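# Hang the mug's scissors on the wooden stand peg

## Task

Lift the scissors out of the mug and leave them hanging from one peg of the wooden stand, with a finger loop of the scissors around that peg.

## Robot and tools

Robot: two arms, left_arm and right_arm, each ending in a five-finger hand (the left hand mirrors the right). Base poses in the scene frame: left_arm at (0, +0.356, +0.003) m, right_arm at (-0.042, -0.219, +0.033) m, both nearly unrotated. A camera stand sits behind the arms. Objects can occasionally get a small random nudge. Anything falling off the table, or set down and left off it, fails the job.

Frames. Scene frame: origin at table height midway between the nominal bases, +z up, +x out over the table, +y toward left_arm (image sides do not follow these names). Reported hand poses and wrist-camera poses use each arm's own base frame; fixed cameras and the table use the scene frame. Motion offsets use the axes of that arm's current Hand target.

Hand point: a point 0.05 m in front of the palm and 0.15 m out from the wrist face along the fingers. Its +z runs along straight fingers, +y leaves the palm, +x crosses the palm away from the thumb on the right hand (toward the thumb on the left hand). Straight fingertips end 0.06-0.07 m past the point along +z, 0.06 m behind it along -y. A wrist bracket on the little-finger side can collide with things.

Row layout (used by execute_actions and move): 28 numbers, each in [-1, 1]. First left_arm: dx, dy, dz, rx, ry, rz, little, ring, middle, index, thumb_bend, thumb_turn, force_limit, speed; then the same 14 for right_arm. Both arms are always included. The six pose numbers are an offset, not a pose: measured from that arm's Hand target as it stood when the action or move began, along that target's axes; 1.0 equals 0.6 m of translation or 180 degrees, and rx, ry, rz form one rotation vector. Every row of one action counts from the same start, so sending the same offset in a new action moves farther. All six zero re-requests the current Hand target. Hand numbers are absolute targets: fingers -1 straight to +1 curled; thumb_bend -1 straight to +1 bent; thumb_turn -1 beside the palm to +1 facing the fingers. force_limit maps -1..+1 to about 0..10 N at the fingertip (0..15 N for the two thumb motors). speed rises linearly from near zero at -1 to full at +0.48 and stays full above. There is no 'unchanged' value: to keep a hand as is, resend the eight hand numbers last carried out for it (before any were sent, use its hand_measured six plus hand_force_limit and hand_speed).

execute_actions(actions, cameras): actions is a list of actions; each action is up to 15 rows, one per 1/30 s step, with the last row held if fewer than 15. cameras: list of names, ["all"], or []; default gives images only for an empty actions list. An unknown camera name invalidates the call.

move(target, speed, blend, blocking, cameras): straight-line hand paths toward one row, or a list of up to 15 rows, all offsets from the same starting Hand targets. speed in m/s, 0.002 to 4.3, default 0.25 (turn rate capped at twice that in rad/s); one value or one per target. blend in metres rounds corners at intermediate targets; 0 stops at each. A move lasts at least 0.5 s and is cut at 10 s. It does not avoid obstacles or the other arm. blocking=false returns after about 0.5 s while motion continues. The result adds a move: line (done, off_target, moving, held, fault) and limits (paced = command clipped, held = steps withheld). Done means within 10 mm and 2 degrees; neither done nor off_target tells you about contact.

wait(seconds 0-10): lets time pass holding commands. stop(): brakes a running move. zoom_image(camera, region [x0,y0,x1,y1], at most 504x504 px) enlarges part of a camera's newest picture. show_instructions(): shows reference images. finished_scene(scene): ends the current scene permanently; the goal must hold without the robot.

Cameras, all 672x504: cam_head_left, cam_head_right, cam_high, cam_low, cam_left_wrist, cam_right_wrist (wrist ones are fisheye and may lag during motion). Calibration values are supplied but may be off by a couple of degrees and millimetres to centimetres.

Results: end_effector_position (m) and end_effector_quat_wxyz in the arm's base frame; Hand target (base for the next offset, after a 40-degree orientation clip per step); joint positions, velocities (may be omitted when all are noise), torques (include gravity; numbers 3 and 4 wrap at ±28 N m); hand_measured, hand_stopped_by (moving, target, force, stalled, fault), hand_load_n (positive when the finger is pushed open; a lost grip shows as near-zero load); hand_force_limit, hand_speed; possibly MOTOR HOT or OVER-TEMPERATURE FAULT lines.

Behaviour to expect: the hand often rests 1-3 cm (up to 5 cm) below or off the command; send the missing distance as a new offset. Small turns can displace the point noticeably. Joint limits exist at every joint. Gripping: with thumb_turn near +1 the hand encircles objects roughly 0.035-0.065 m thick, or handles down to about 0.025 m. A motor moves only when its target changes by 0.002 or more; it locks at target or at force_limit. To squeeze harder, raise force_limit and send a more-closed target; to loosen, send a more-open one.

Avoid: closing fast (use speed -0.94 or lower for gentle grips), dropping or flinging the scissors, releasing them while moving, fast contact with the mug, stand or table, pushing past contact, letting the arms or hands touch each other, routing a path near an arm's own base, and long stretched-out holds or pushes toward unreachable poses, which overheat motors and can make an arm collapse.

Each tool is called after "Request:" by a JSON object that holds its "fn" and its "kwargs".

Reference images:

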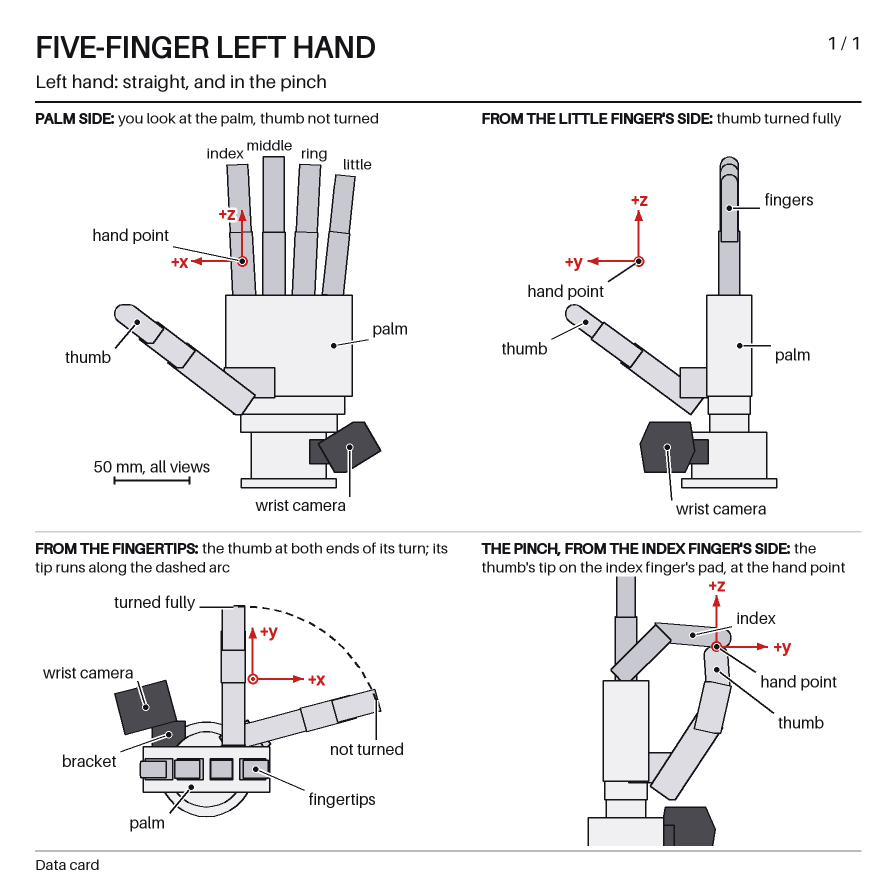

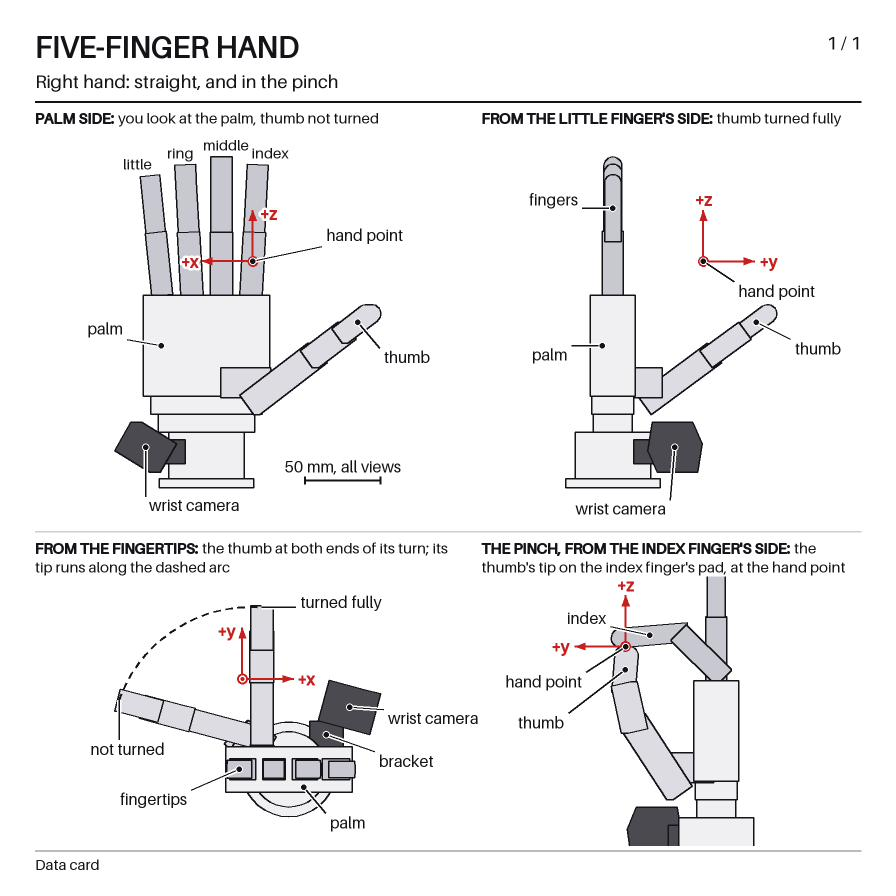

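## Session

Request:
{"fn": "execute_actions", "kwargs": {"actions": []}}

Scene clock: 0.00 s.
left_arm: end_effector_position=(+0.3262, -0.1510, +0.3536) hand_measured=(-1.000, -1.000, -1.000, -1.000, -1.000, -1.000) hand_load_n=(+0.0, +0.0, +0.0, +0.0, +0.0, +0.0) hand_stopped_by=(target, target, target, target, target, target) hand_force_limit=0.00 hand_speed=-0.80 end_effector_quat_wxyz=(-0.258, +0.833, -0.385, +0.302) | right_arm: end_effector_position=(+0.2710, +0.0877, +0.2300) hand_measured=(-1.000, -1.000, -1.000, -1.000, -1.000, -1.000) hand_load_n=(+0.0, +0.0, +0.0, +0.0, +0.0, +0.0) hand_stopped_by=(target, target, target, target, target, target) hand_force_limit=0.00 hand_speed=-0.80 end_effector_quat_wxyz=(+0.036, +0.211, +0.857, +0.469)
Joint positions: left_arm=[-0.569 0.881 1.177 -1.25 -0.576 -1.086] | right_arm=[-0.439 0.891 0.621 -1.48 -0.969 1.519]
Joint velocities: within noise
Joint torques (N m): no reading
Heat: left arm: hottest shoulder 31 °C; right arm: hottest wrist yaw 31 °C.
Hand target: left_arm +0.3287, -0.1527, +0.3639; -0.257, +0.832, -0.381, +0.312 | right_arm +0.2750, +0.0857, +0.2369; +0.044, +0.207, +0.858, +0.467

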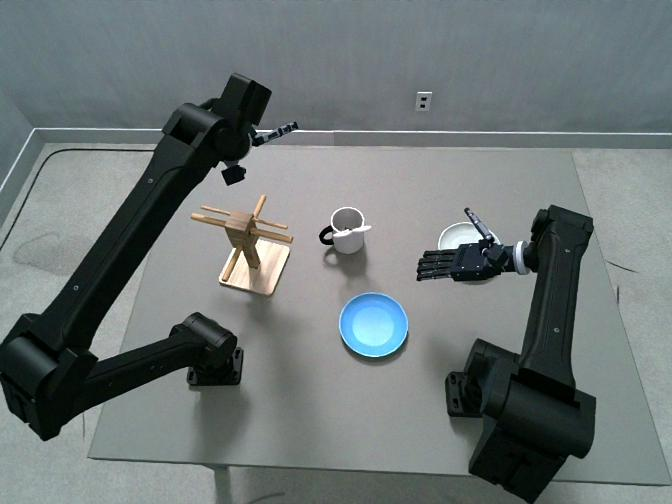

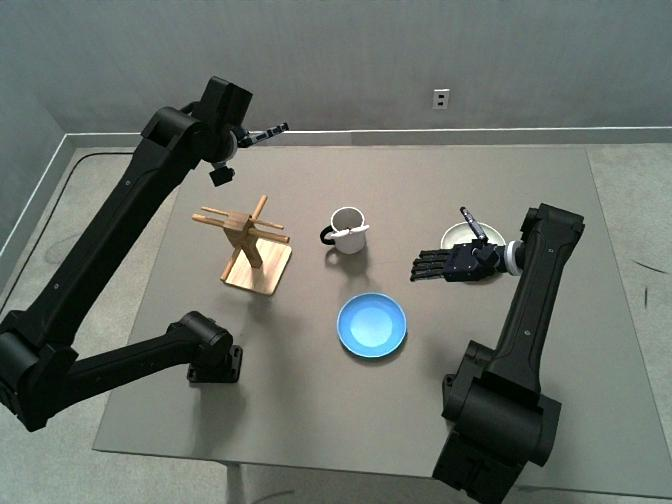

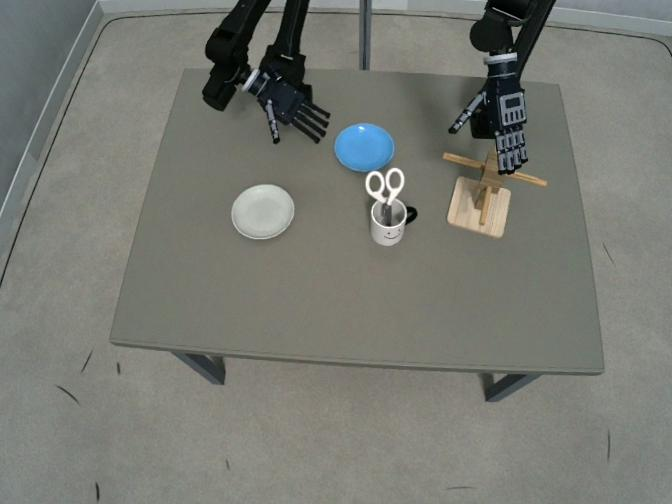

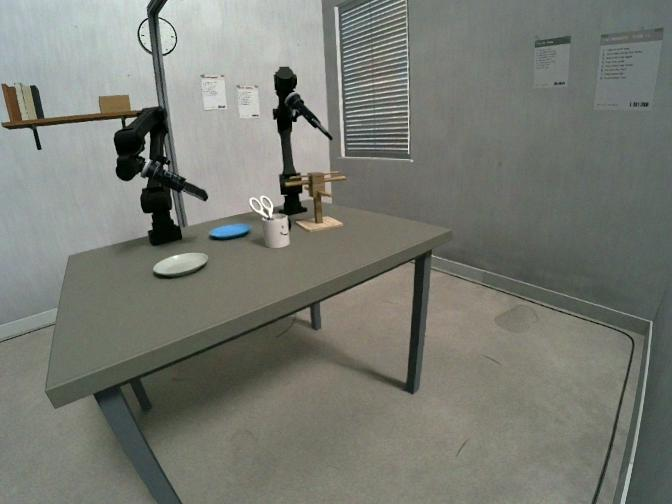

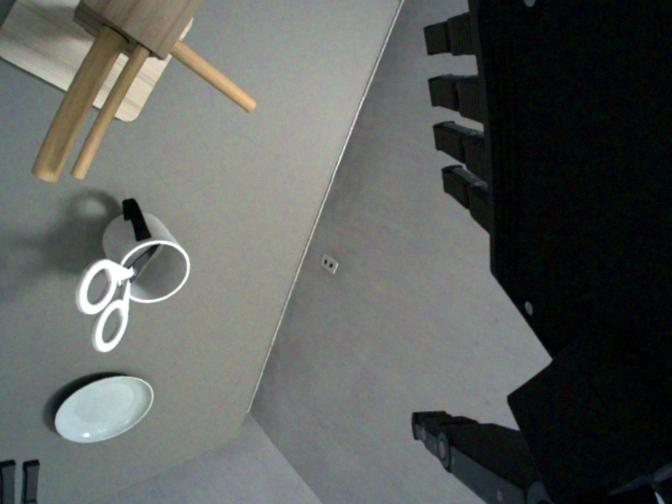

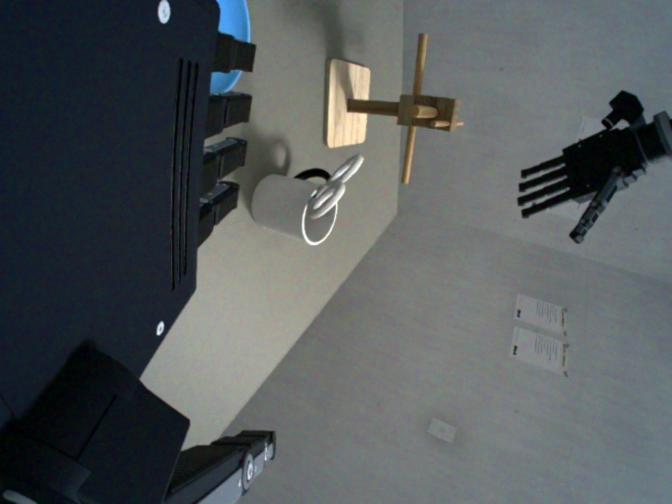

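Request:
{"fn": "zoom_image", "kwargs": {"camera": "cam_head_left", "region": [180, 170, 420, 350]}}

Request:
{"fn": "zoom_image", "kwargs": {"camera": "cam_head_right", "region": [180, 170, 420, 350]}}

Request:
{"fn": "zoom_image", "kwargs": {"camera": "cam_high", "region": [340, 120, 580, 260]}}

Request:
{"fn": "zoom_image", "kwargs": {"camera": "cam_low", "region": [220, 150, 380, 270]}}

Scaled by 2.100 from the camera's 672x504 image, which has a finer 960x720 frame.

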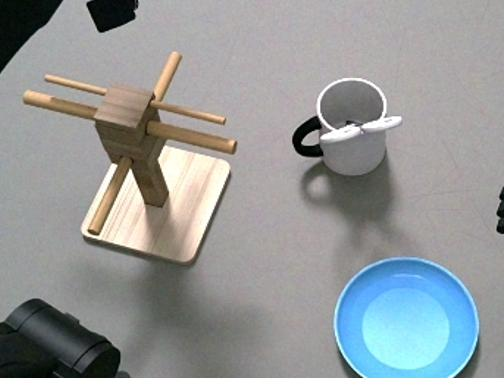

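Scaled by 2.100 from the camera's 672x504 image, which has a finer 960x720 frame.

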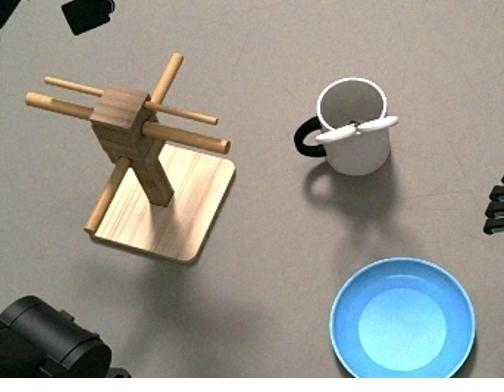

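Scaled by 2.100 from the camera's 672x504 image, which has a finer 960x720 frame.

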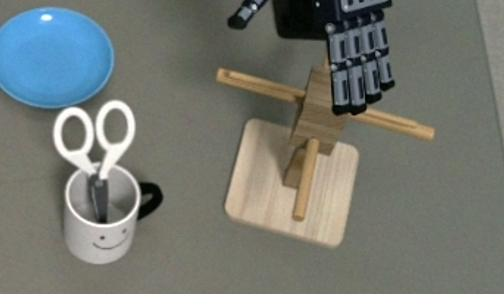

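Scaled by 3.150 from the camera's 672x504 image, which has a finer 960x720 frame.

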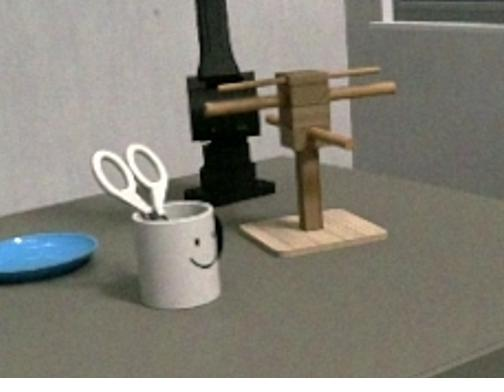

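Request:
{"fn": "move", "kwargs": {"target": [[-0.590,-0.420,0.032,0.108,-0.222,-0.225,-1,-1,-1,-1,-1,-1,0,-0.8, 0,0,0.0,0,0,-0.483,-1,-1,-1,-1,-1,-1,0,-0.8]], "speed": 0.4, "cameras": ["cam_head_left","cam_right_wrist"]}}

Scene clock: 63.07 s.
left_arm: end_effector_position=(+0.2750, +0.2692, +0.3771) hand_measured=(-1.000, -1.000, -1.000, -1.000, -1.000, -1.000) hand_load_n=(+0.0, +0.0, +0.0, +0.0, +0.0, +0.0) hand_stopped_by=(target, target, target, target, target, target) hand_force_limit=0.00 hand_speed=-0.80 end_effector_quat_wxyz=(-0.361, +0.921, +0.081, +0.121) | right_arm: end_effector_position=(+0.2621, +0.0878, +0.2249) hand_measured=(-1.000, -1.000, -1.000, -1.000, -1.000, -1.000) hand_load_n=(+0.0, +0.5, +0.0, +0.0, +0.0, +0.0) hand_stopped_by=(target, target, target, target, target, target) hand_force_limit=0.00 hand_speed=-0.80 end_effector_quat_wxyz=(+0.345, -0.427, +0.773, +0.318)
Joint positions: left_arm=[0.731 0.956 1.285 -1.214 -0.411 -0.866] | right_arm=[-0.392 1.131 0.779 -1.323 -0.973 0.115]
Joint torques (N m): left_arm=[-0.15 -4.07 14.01 2.29 -0.38 0.04] | right_arm=[0.67 -2.84 11.71 0.02 -1.04 -0.11]
Heat: left arm: hottest elbow 40 °C; right arm: hottest elbow 35 °C.
Hand target: left_arm +0.2792, +0.2776, +0.4042; -0.379, +0.911, +0.087, +0.141 | right_arm +0.2749, +0.0858, +0.2368; +0.353, -0.441, +0.765, +0.309
Off the commanded pose: left_arm 0.029 m, 3 deg | right_arm 0.018 m, 2 deg.
move: off_target (left_arm, right_arm)
camera_calibration:
cam_right_wrist: T_world_to_cam=[[-0.960018, 0.279844, -0.00729964, 0.227829], [0.0244501, 0.109796, 0.993653, -0.236282], [0.278869, 0.953746, -0.112249, -0.0200895], [0, 0, 0, 1]] pos_world=[0.230099, -0.0186533, 0.23419]
Images, in order (width x height): cam_head_left 672x504, cam_right_wrist 672x504.

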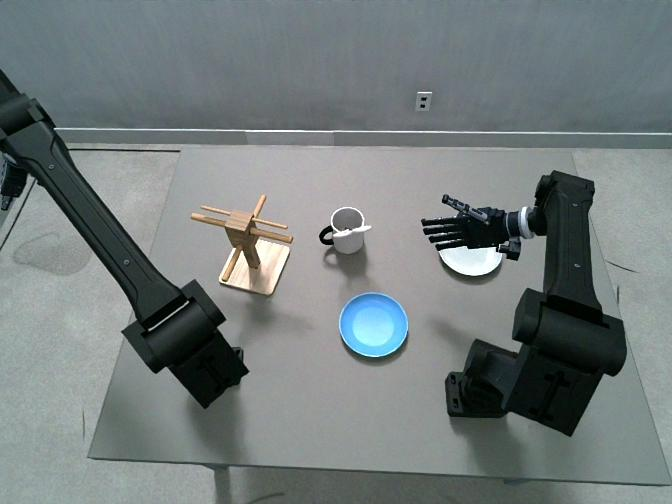

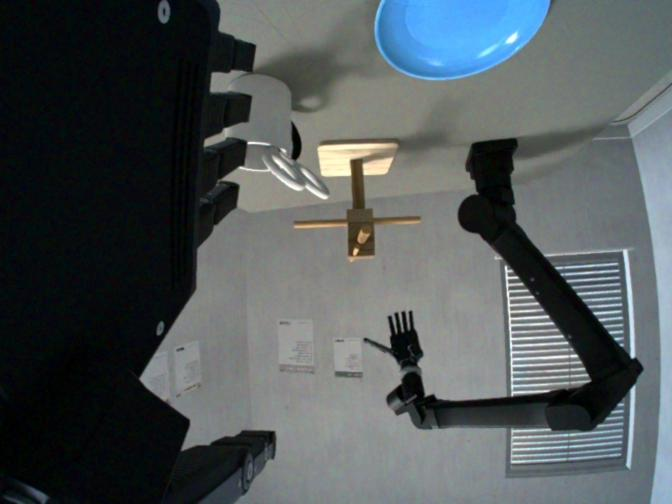

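Request:
{"fn": "move", "kwargs": {"target": [[0,0,0,0,0,0,-1,-1,-1,-1,-1,-1,0,-0.8, -0.130,0.0717,0.120,0.455,0.027,-0.4155,-1,-1,-1,-1,-1,-1,0,-0.8]], "speed": 0.4, "cameras": ["cam_head_left","cam_right_wrist"]}}

Scene clock: 69.87 s.
left_arm: end_effector_position=(+0.2750, +0.2692, +0.3771) hand_measured=(-1.000, -1.000, -1.000, -1.000, -1.000, -1.000) hand_load_n=(+0.0, +0.0, +0.0, +0.0, +0.0, +0.0) hand_stopped_by=(target, target, target, target, target, target) hand_force_limit=0.00 hand_speed=-0.80 end_effector_quat_wxyz=(-0.361, +0.921, +0.081, +0.121) | right_arm: end_effector_position=(+0.2866, +0.1931, +0.2762) hand_measured=(-1.000, -1.000, -1.000, -1.000, -1.000, -1.000) hand_load_n=(+0.0, +0.0, +0.0, +0.0, +0.0, +0.0) hand_stopped_by=(target, target, target, target, target, target) hand_force_limit=0.00 hand_speed=-0.80 end_effector_quat_wxyz=(+0.615, -0.463, +0.393, -0.503)
Joint positions: left_arm=[0.731 0.956 1.285 -1.214 -0.411 -0.866] | right_arm=[0.937 0.498 0.195 0.66 0.724 -0.223]
Joint torques (N m): left_arm=[-0.09 -4.01 14 2.3 -0.37 0.04] | right_arm=[0.79 2.14 7.97 2.44 -0.17 -0.09]
Heat: left arm: hottest elbow 41 °C; right arm: hottest elbow 34 °C.
Hand target: left_arm +0.2792, +0.2776, +0.4042; -0.379, +0.911, +0.087, +0.141 | right_arm +0.2842, +0.1958, +0.2669; +0.612, -0.471, +0.389, -0.502
Off the commanded pose: left_arm 0.029 m, 3 deg | right_arm 0.010 m, 1 deg.
move: off_target (left_arm)
camera_calibration:
cam_right_wrist: T_world_to_cam=[[0.268531, -0.202012, -0.941851, 0.221295], [-0.541419, 0.77705, -0.321028, 0.0970593], [0.796716, 0.596142, 0.0992884, -0.259238], [0, 0, 0, 1]] pos_world=[0.199664, 0.123827, 0.265325]
Images, in order (width x height): cam_head_left 672x504, cam_right_wrist 672x504.

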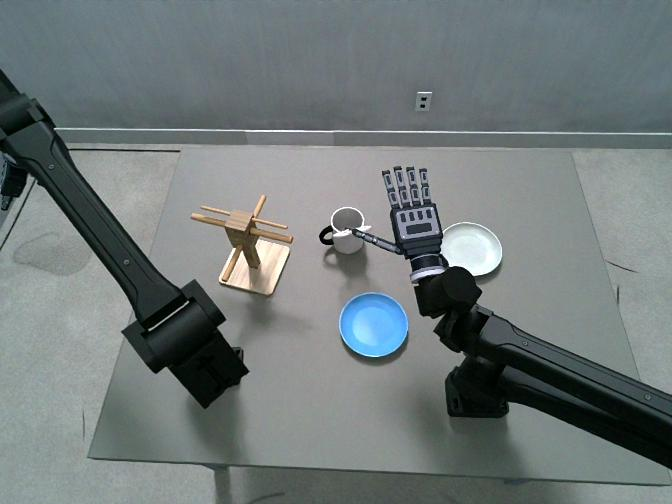

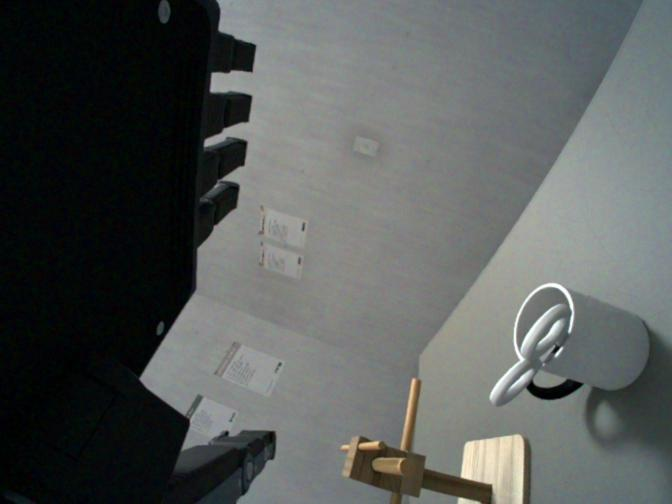

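Request:
{"fn": "move", "kwargs": {"target": [[0,0,0,0,0,0,-1,-1,-1,-1,-1,-1,0,-0.8, -0.083,0.1073,0.0537,0,0,0,-1,-1,-0.2,-0.2,-0.8,1,-0.4,0]], "speed": 0.15, "cameras": ["cam_head_left","cam_right_wrist","cam_high","cam_low"]}}

Scene clock: 80.43 s.
left_arm: end_effector_position=(+0.2750, +0.2692, +0.3771) hand_measured=(-1.000, -1.000, -1.000, -1.000, -1.000, -1.000) hand_load_n=(+0.0, +0.0, +0.0, +0.0, +0.0, +0.0) hand_stopped_by=(target, target, target, target, target, target) hand_force_limit=0.00 hand_speed=-0.80 end_effector_quat_wxyz=(-0.361, +0.921, +0.081, +0.121) | right_arm: end_effector_position=(+0.3202, +0.2452, +0.2004) hand_measured=(-1.000, -1.000, -0.200, -0.200, -0.800, +1.000) hand_load_n=(+0.0, +0.0, +0.0, +0.0, +0.0, +0.0) hand_stopped_by=(target, target, target, target, target, target) hand_force_limit=-0.40 hand_speed=0.00 end_effector_quat_wxyz=(+0.601, -0.481, +0.392, -0.504)
Joint positions: left_arm=[0.731 0.956 1.285 -1.214 -0.411 -0.866] | right_arm=[0.955 1.142 0.19 1.269 0.741 -0.232]
Joint torques (N m): left_arm=[-0.15 -4.19 14.01 2.29 -0.37 0.03] | right_arm=[0.73 -2.32 7.77 2.47 -0.16 -0.12]
Heat: left arm: hottest elbow 43 °C; right arm: hottest elbow 34 °C.
Hand target: left_arm +0.2792, +0.2776, +0.4042; -0.379, +0.911, +0.087, +0.141 | right_arm +0.3211, +0.2540, +0.2131; +0.612, -0.471, +0.389, -0.502
Off the commanded pose: left_arm 0.029 m, 3 deg | right_arm 0.015 m, 2 deg.
move: off_target (left_arm, right_arm)
camera_calibration:
cam_right_wrist: T_world_to_cam=[[0.243265, -0.237364, -0.940468, 0.167977], [-0.549944, 0.764936, -0.335312, 0.0589247], [0.798989, 0.598775, 0.0555454, -0.302156], [0, 0, 0, 1]] pos_world=[0.232961, 0.175721, 0.194519]
Images, in order (width x height): cam_head_left 672x504, cam_high 672x504, cam_low 672x504, cam_right_wrist 672x504.

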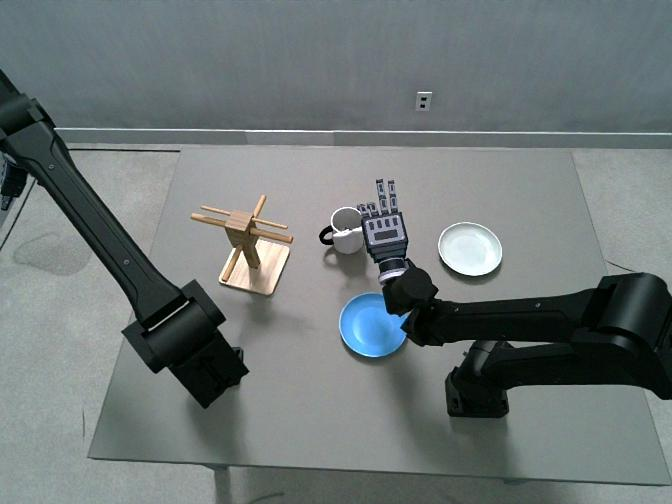

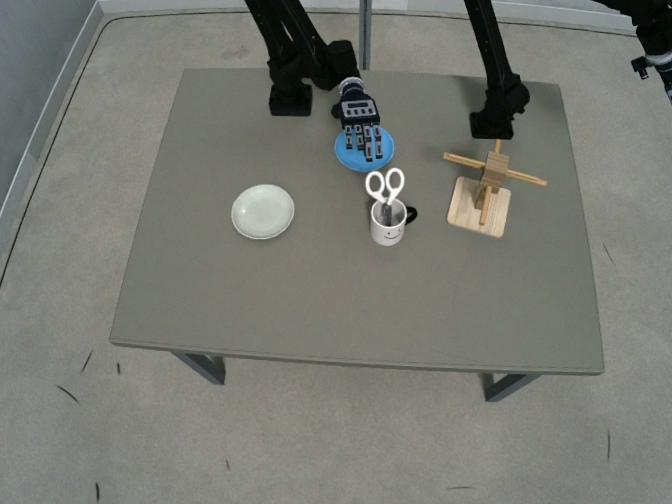

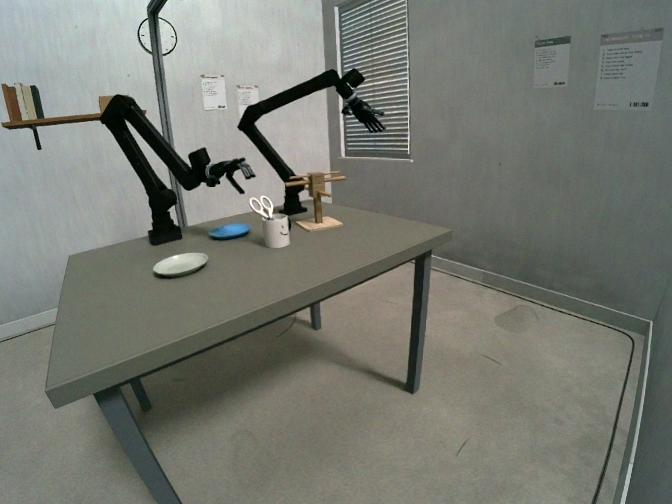

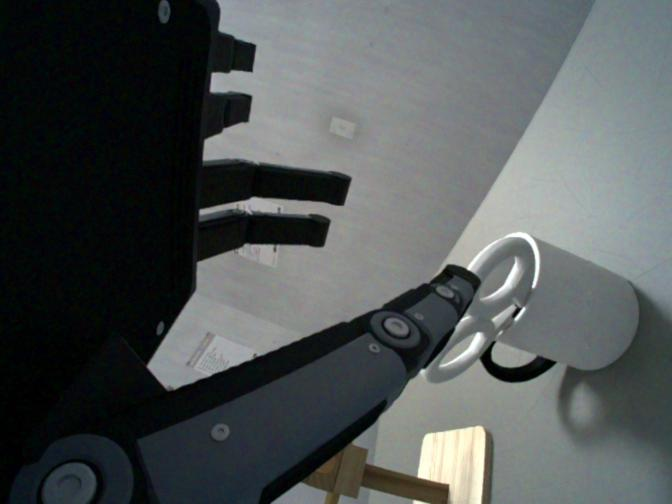

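Request:
{"fn": "zoom_image", "kwargs": {"camera": "cam_right_wrist", "region": [200, 140, 672, 490]}}

Request:
{"fn": "zoom_image", "kwargs": {"camera": "cam_low", "region": [180, 130, 360, 260]}}

Request:
{"fn": "zoom_image", "kwargs": {"camera": "cam_high", "region": [310, 60, 530, 260]}}

Scaled by 1.068 from the camera's 672x504 image, which has a finer 960x720 frame.

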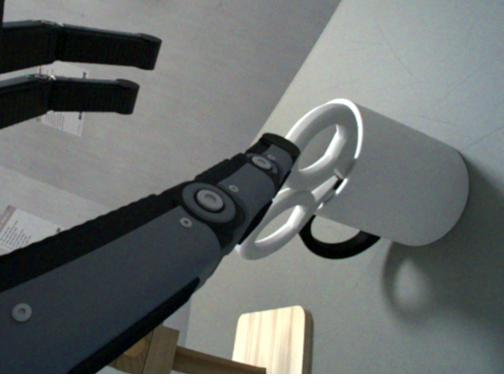

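Scaled by 2.800 from the camera's 672x504 image, which has a finer 960x720 frame.

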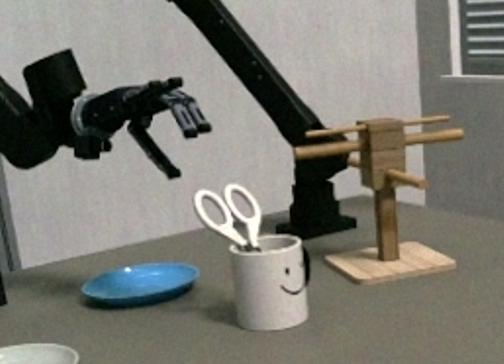

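Scaled by 2.291 from the camera's 672x504 image, which has a finer 960x720 frame.

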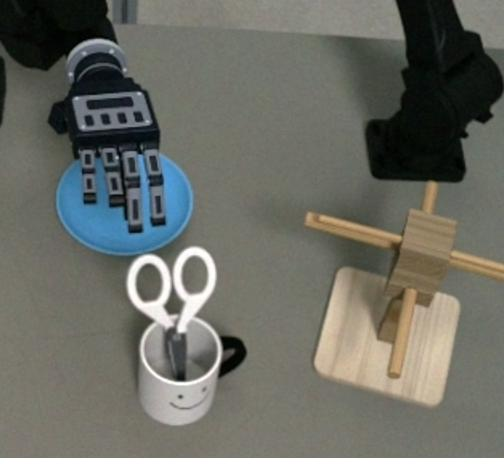

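Request:
{"fn": "zoom_image", "kwargs": {"camera": "cam_head_left", "region": [300, 160, 440, 300]}}

Scaled by 3.600 from the camera's 672x504 image, which has a finer 960x720 frame.

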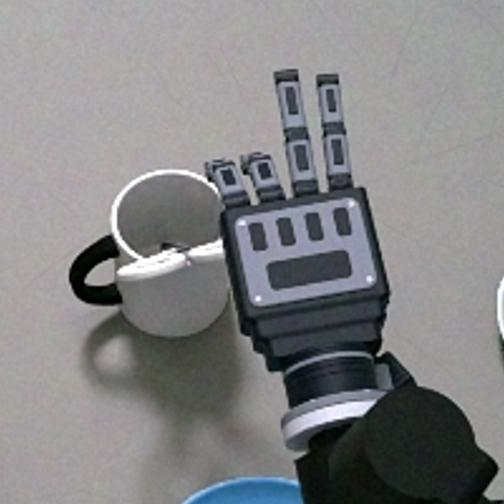

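Request:
{"fn": "move", "kwargs": {"target": [[0,0,0,0,0,0,-1,-1,-1,-1,-1,-1,0,-0.8, -0.0142,0.0612,-0.0202,0,0,0,-1,-1,-0.25,-0.25,-0.3,1,-0.4,0]], "speed": 0.1, "cameras": ["cam_head_left","cam_right_wrist","cam_high","cam_low"]}}

Request:
{"fn": "zoom_image", "kwargs": {"camera": "cam_right_wrist", "region": [200, 140, 672, 490]}}

Request:
{"fn": "zoom_image", "kwargs": {"camera": "cam_low", "region": [200, 150, 320, 260]}}

Request:
{"fn": "zoom_image", "kwargs": {"camera": "cam_high", "region": [320, 90, 450, 260]}}

Scene clock: 98.00 s.
left_arm: end_effector_position=(+0.2750, +0.2692, +0.3771) hand_measured=(-1.000, -1.000, -1.000, -1.000, -1.000, -1.000) hand_load_n=(+0.0, +0.0, +0.0, +0.0, +0.0, +0.0) hand_stopped_by=(target, target, target, target, target, target) hand_force_limit=0.00 hand_speed=-0.80 end_effector_quat_wxyz=(-0.361, +0.921, +0.081, +0.121) | right_arm: end_effector_position=(+0.3199, +0.2585, +0.1743) hand_measured=(-1.000, -1.000, -0.250, -0.250, -0.300, +1.000) hand_load_n=(+0.0, +0.0, +0.0, +0.0, +0.5, +0.0) hand_stopped_by=(target, target, target, target, target, target) hand_force_limit=-0.40 hand_speed=0.00 end_effector_quat_wxyz=(+0.609, -0.470, +0.393, -0.503)
Joint positions: left_arm=[0.731 0.956 1.285 -1.214 -0.411 -0.866] | right_arm=[0.989 1.396 0.19 1.562 0.772 -0.248]
Joint torques (N m): left_arm=[-0.09 -4.13 14 2.29 -0.38 0.04] | right_arm=[0.79 -3.19 4.1 2.43 -0.18 -0.15]
Heat: left arm: hottest elbow 44 °C; right arm: hottest elbow 34 °C.
Hand target: left_arm +0.2792, +0.2776, +0.4042; -0.379, +0.911, +0.087, +0.141 | right_arm +0.3171, +0.2620, +0.1745; +0.612, -0.471, +0.389, -0.502
Off the commanded pose: left_arm 0.029 m, 3 deg | right_arm 0.005 m, 1 deg.
move: off_target (left_arm)
camera_calibration:
cam_right_wrist: T_world_to_cam=[[0.258939, -0.21586, -0.941464, 0.136251], [-0.544905, 0.772146, -0.326908, 0.0348434], [0.797515, 0.597658, 0.082316, -0.312417], [0, 0, 0, 1]] pos_world=[0.232863, 0.189226, 0.165383]
Images, in order (width x height): cam_head_left 672x504, cam_high 672x504, cam_low 672x504, cam_right_wrist 672x504.

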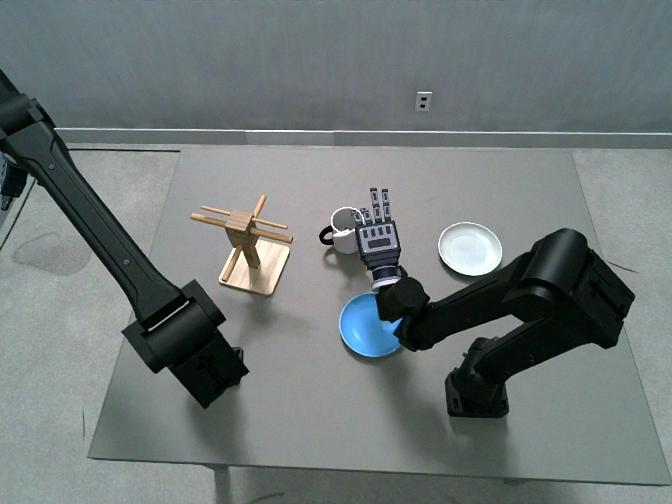

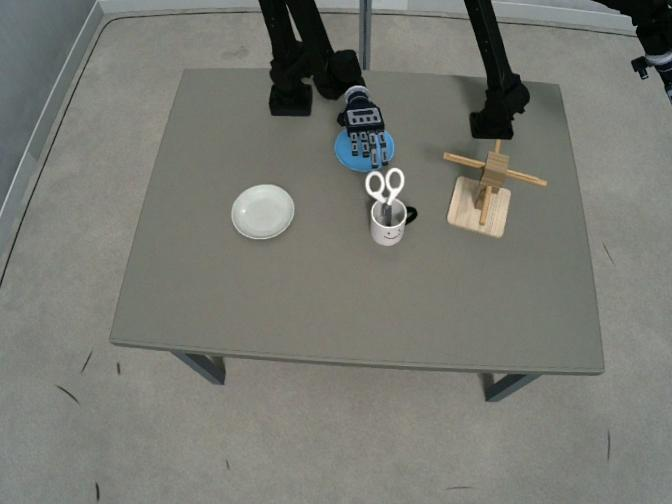

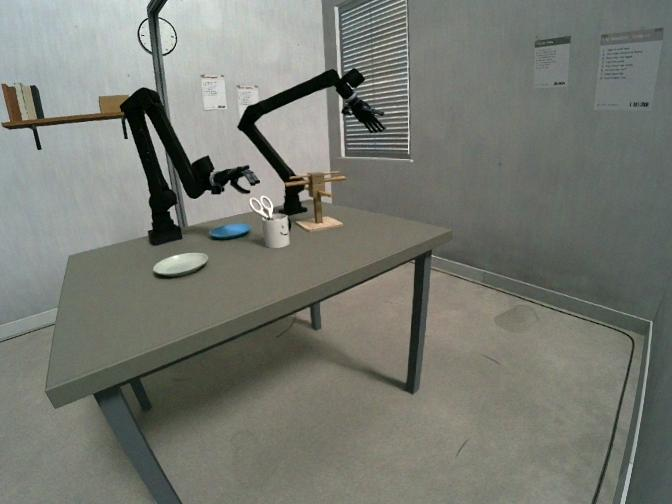

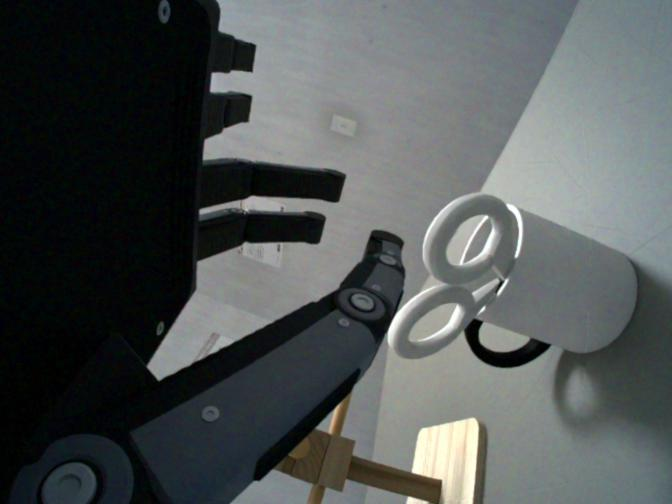

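Scaled by 1.068 from the camera's 672x504 image, which has a finer 960x720 frame.

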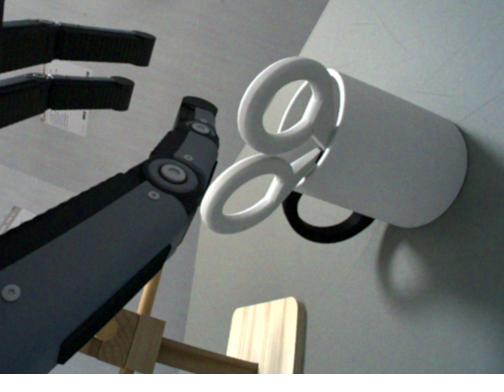

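Scaled by 4.200 from the camera's 672x504 image, which has a finer 960x720 frame.

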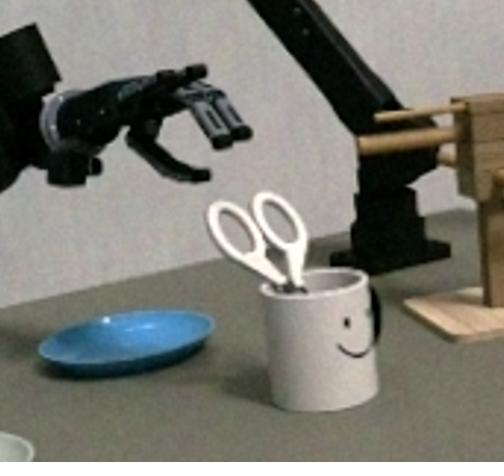

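Scaled by 2.965 from the camera's 672x504 image, which has a finer 960x720 frame.

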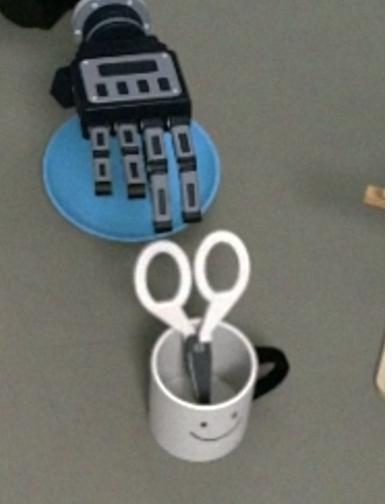

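Request:
{"fn": "move", "kwargs": {"target": [[0,0,0,0,0,0,-1,-1,-1,-1,-1,-1,0,-0.8, 0.015,0.045,-0.012,0,0,0,-1,-1,-0.2,-0.2,-0.3,1,-0.4,0]], "speed": 0.08, "cameras": ["cam_head_left","cam_right_wrist","cam_high","cam_low"]}}

Request:
{"fn": "zoom_image", "kwargs": {"camera": "cam_right_wrist", "region": [200, 140, 672, 490]}}

Request:
{"fn": "zoom_image", "kwargs": {"camera": "cam_low", "region": [200, 150, 320, 260]}}

Request:
{"fn": "zoom_image", "kwargs": {"camera": "cam_high", "region": [320, 90, 450, 260]}}

Scene clock: 109.47 s.
left_arm: end_effector_position=(+0.2750, +0.2692, +0.3771) hand_measured=(-1.000, -1.000, -1.000, -1.000, -1.000, -1.000) hand_load_n=(+0.0, +0.0, +0.0, +0.0, +0.0, +0.0) hand_stopped_by=(target, target, target, target, target, target) hand_force_limit=0.00 hand_speed=-0.80 end_effector_quat_wxyz=(-0.361, +0.921, +0.081, +0.121) | right_arm: end_effector_position=(+0.3175, +0.2589, +0.1513) hand_measured=(-1.000, -1.000, -0.200, -0.200, -0.300, +1.000) hand_load_n=(+0.0, +0.0, +0.0, +0.0, +0.0, +0.0) hand_stopped_by=(target, target, target, target, target, target) hand_force_limit=-0.40 hand_speed=0.00 end_effector_quat_wxyz=(+0.604, -0.489, +0.394, -0.490)
Joint positions: left_arm=[0.731 0.956 1.285 -1.214 -0.411 -0.866] | right_arm=[0.979 1.453 0.172 1.572 0.747 -0.203]
Joint torques (N m): left_arm=[-0.03 -4.01 14 2.3 -0.38 0.04] | right_arm=[-1.08 -3.14 2.71 2.45 -0.38 0.05]
Heat: left arm: hottest elbow 45 °C; right arm: hottest elbow 33 °C.
Hand target: left_arm +0.2792, +0.2776, +0.4042; -0.379, +0.911, +0.087, +0.141 | right_arm +0.3187, +0.2533, +0.1465; +0.612, -0.471, +0.389, -0.502
Off the commanded pose: left_arm 0.029 m, 3 deg | right_arm 0.007 m, 3 deg.
joint sent to its limit (right arm) — joint 4 (wrist pitch), upper limit. The joint targets are off in orientation, not in position.
move: off_target (left_arm, right_arm)
camera_calibration:
cam_right_wrist: T_world_to_cam=[[0.228333, -0.224717, -0.947294, 0.128195], [-0.576397, 0.752948, -0.317547, 0.0392962], [0.784621, 0.618524, 0.0423966, -0.304005], [0, 0, 0, 1]] pos_world=[0.231908, 0.187254, 0.146805]
Images, in order (width x height): cam_head_left 672x504, cam_high 672x504, cam_low 672x504, cam_right_wrist 672x504.

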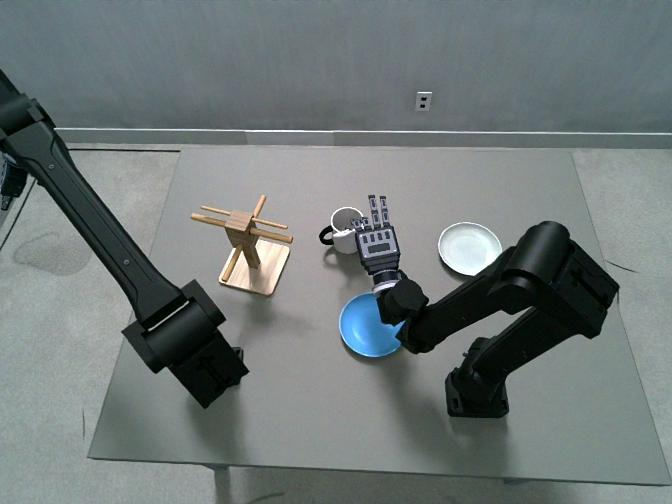

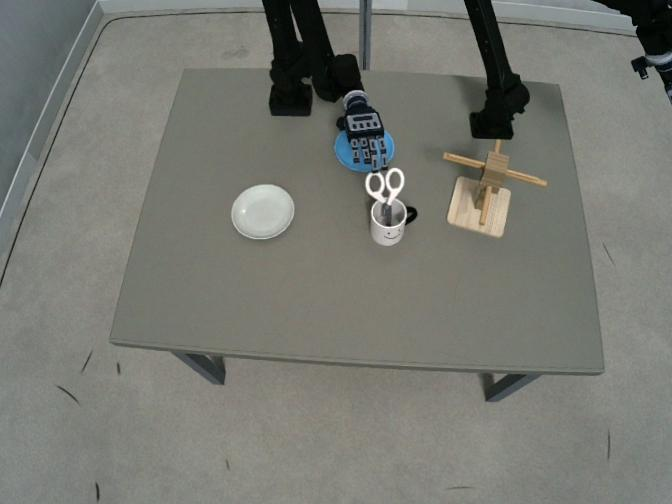

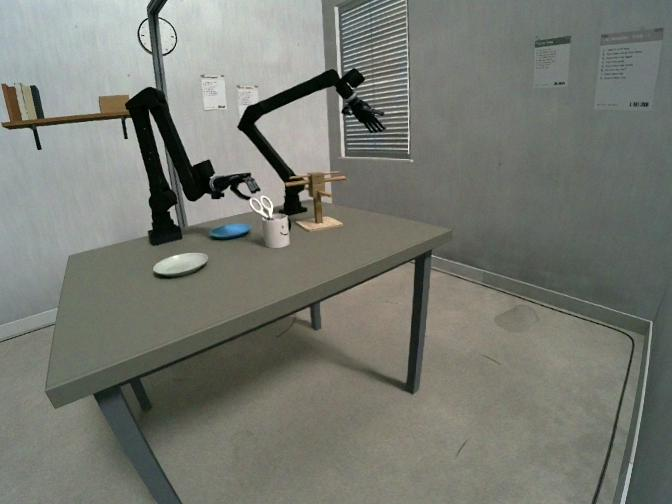

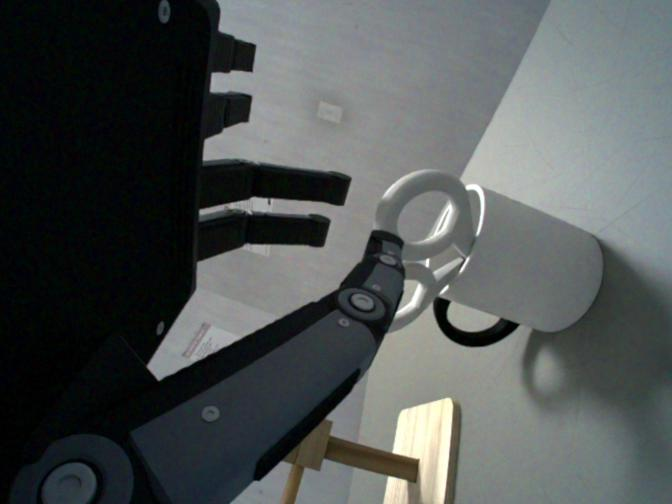

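Scaled by 1.068 from the camera's 672x504 image, which has a finer 960x720 frame.

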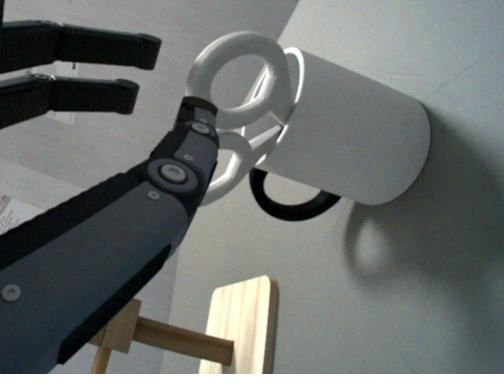

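Scaled by 4.200 from the camera's 672x504 image, which has a finer 960x720 frame.

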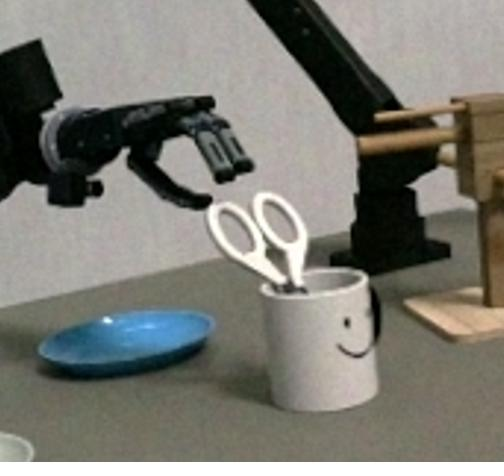

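Scaled by 2.965 from the camera's 672x504 image, which has a finer 960x720 frame.

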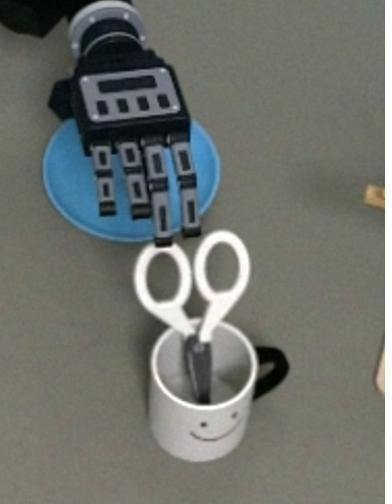

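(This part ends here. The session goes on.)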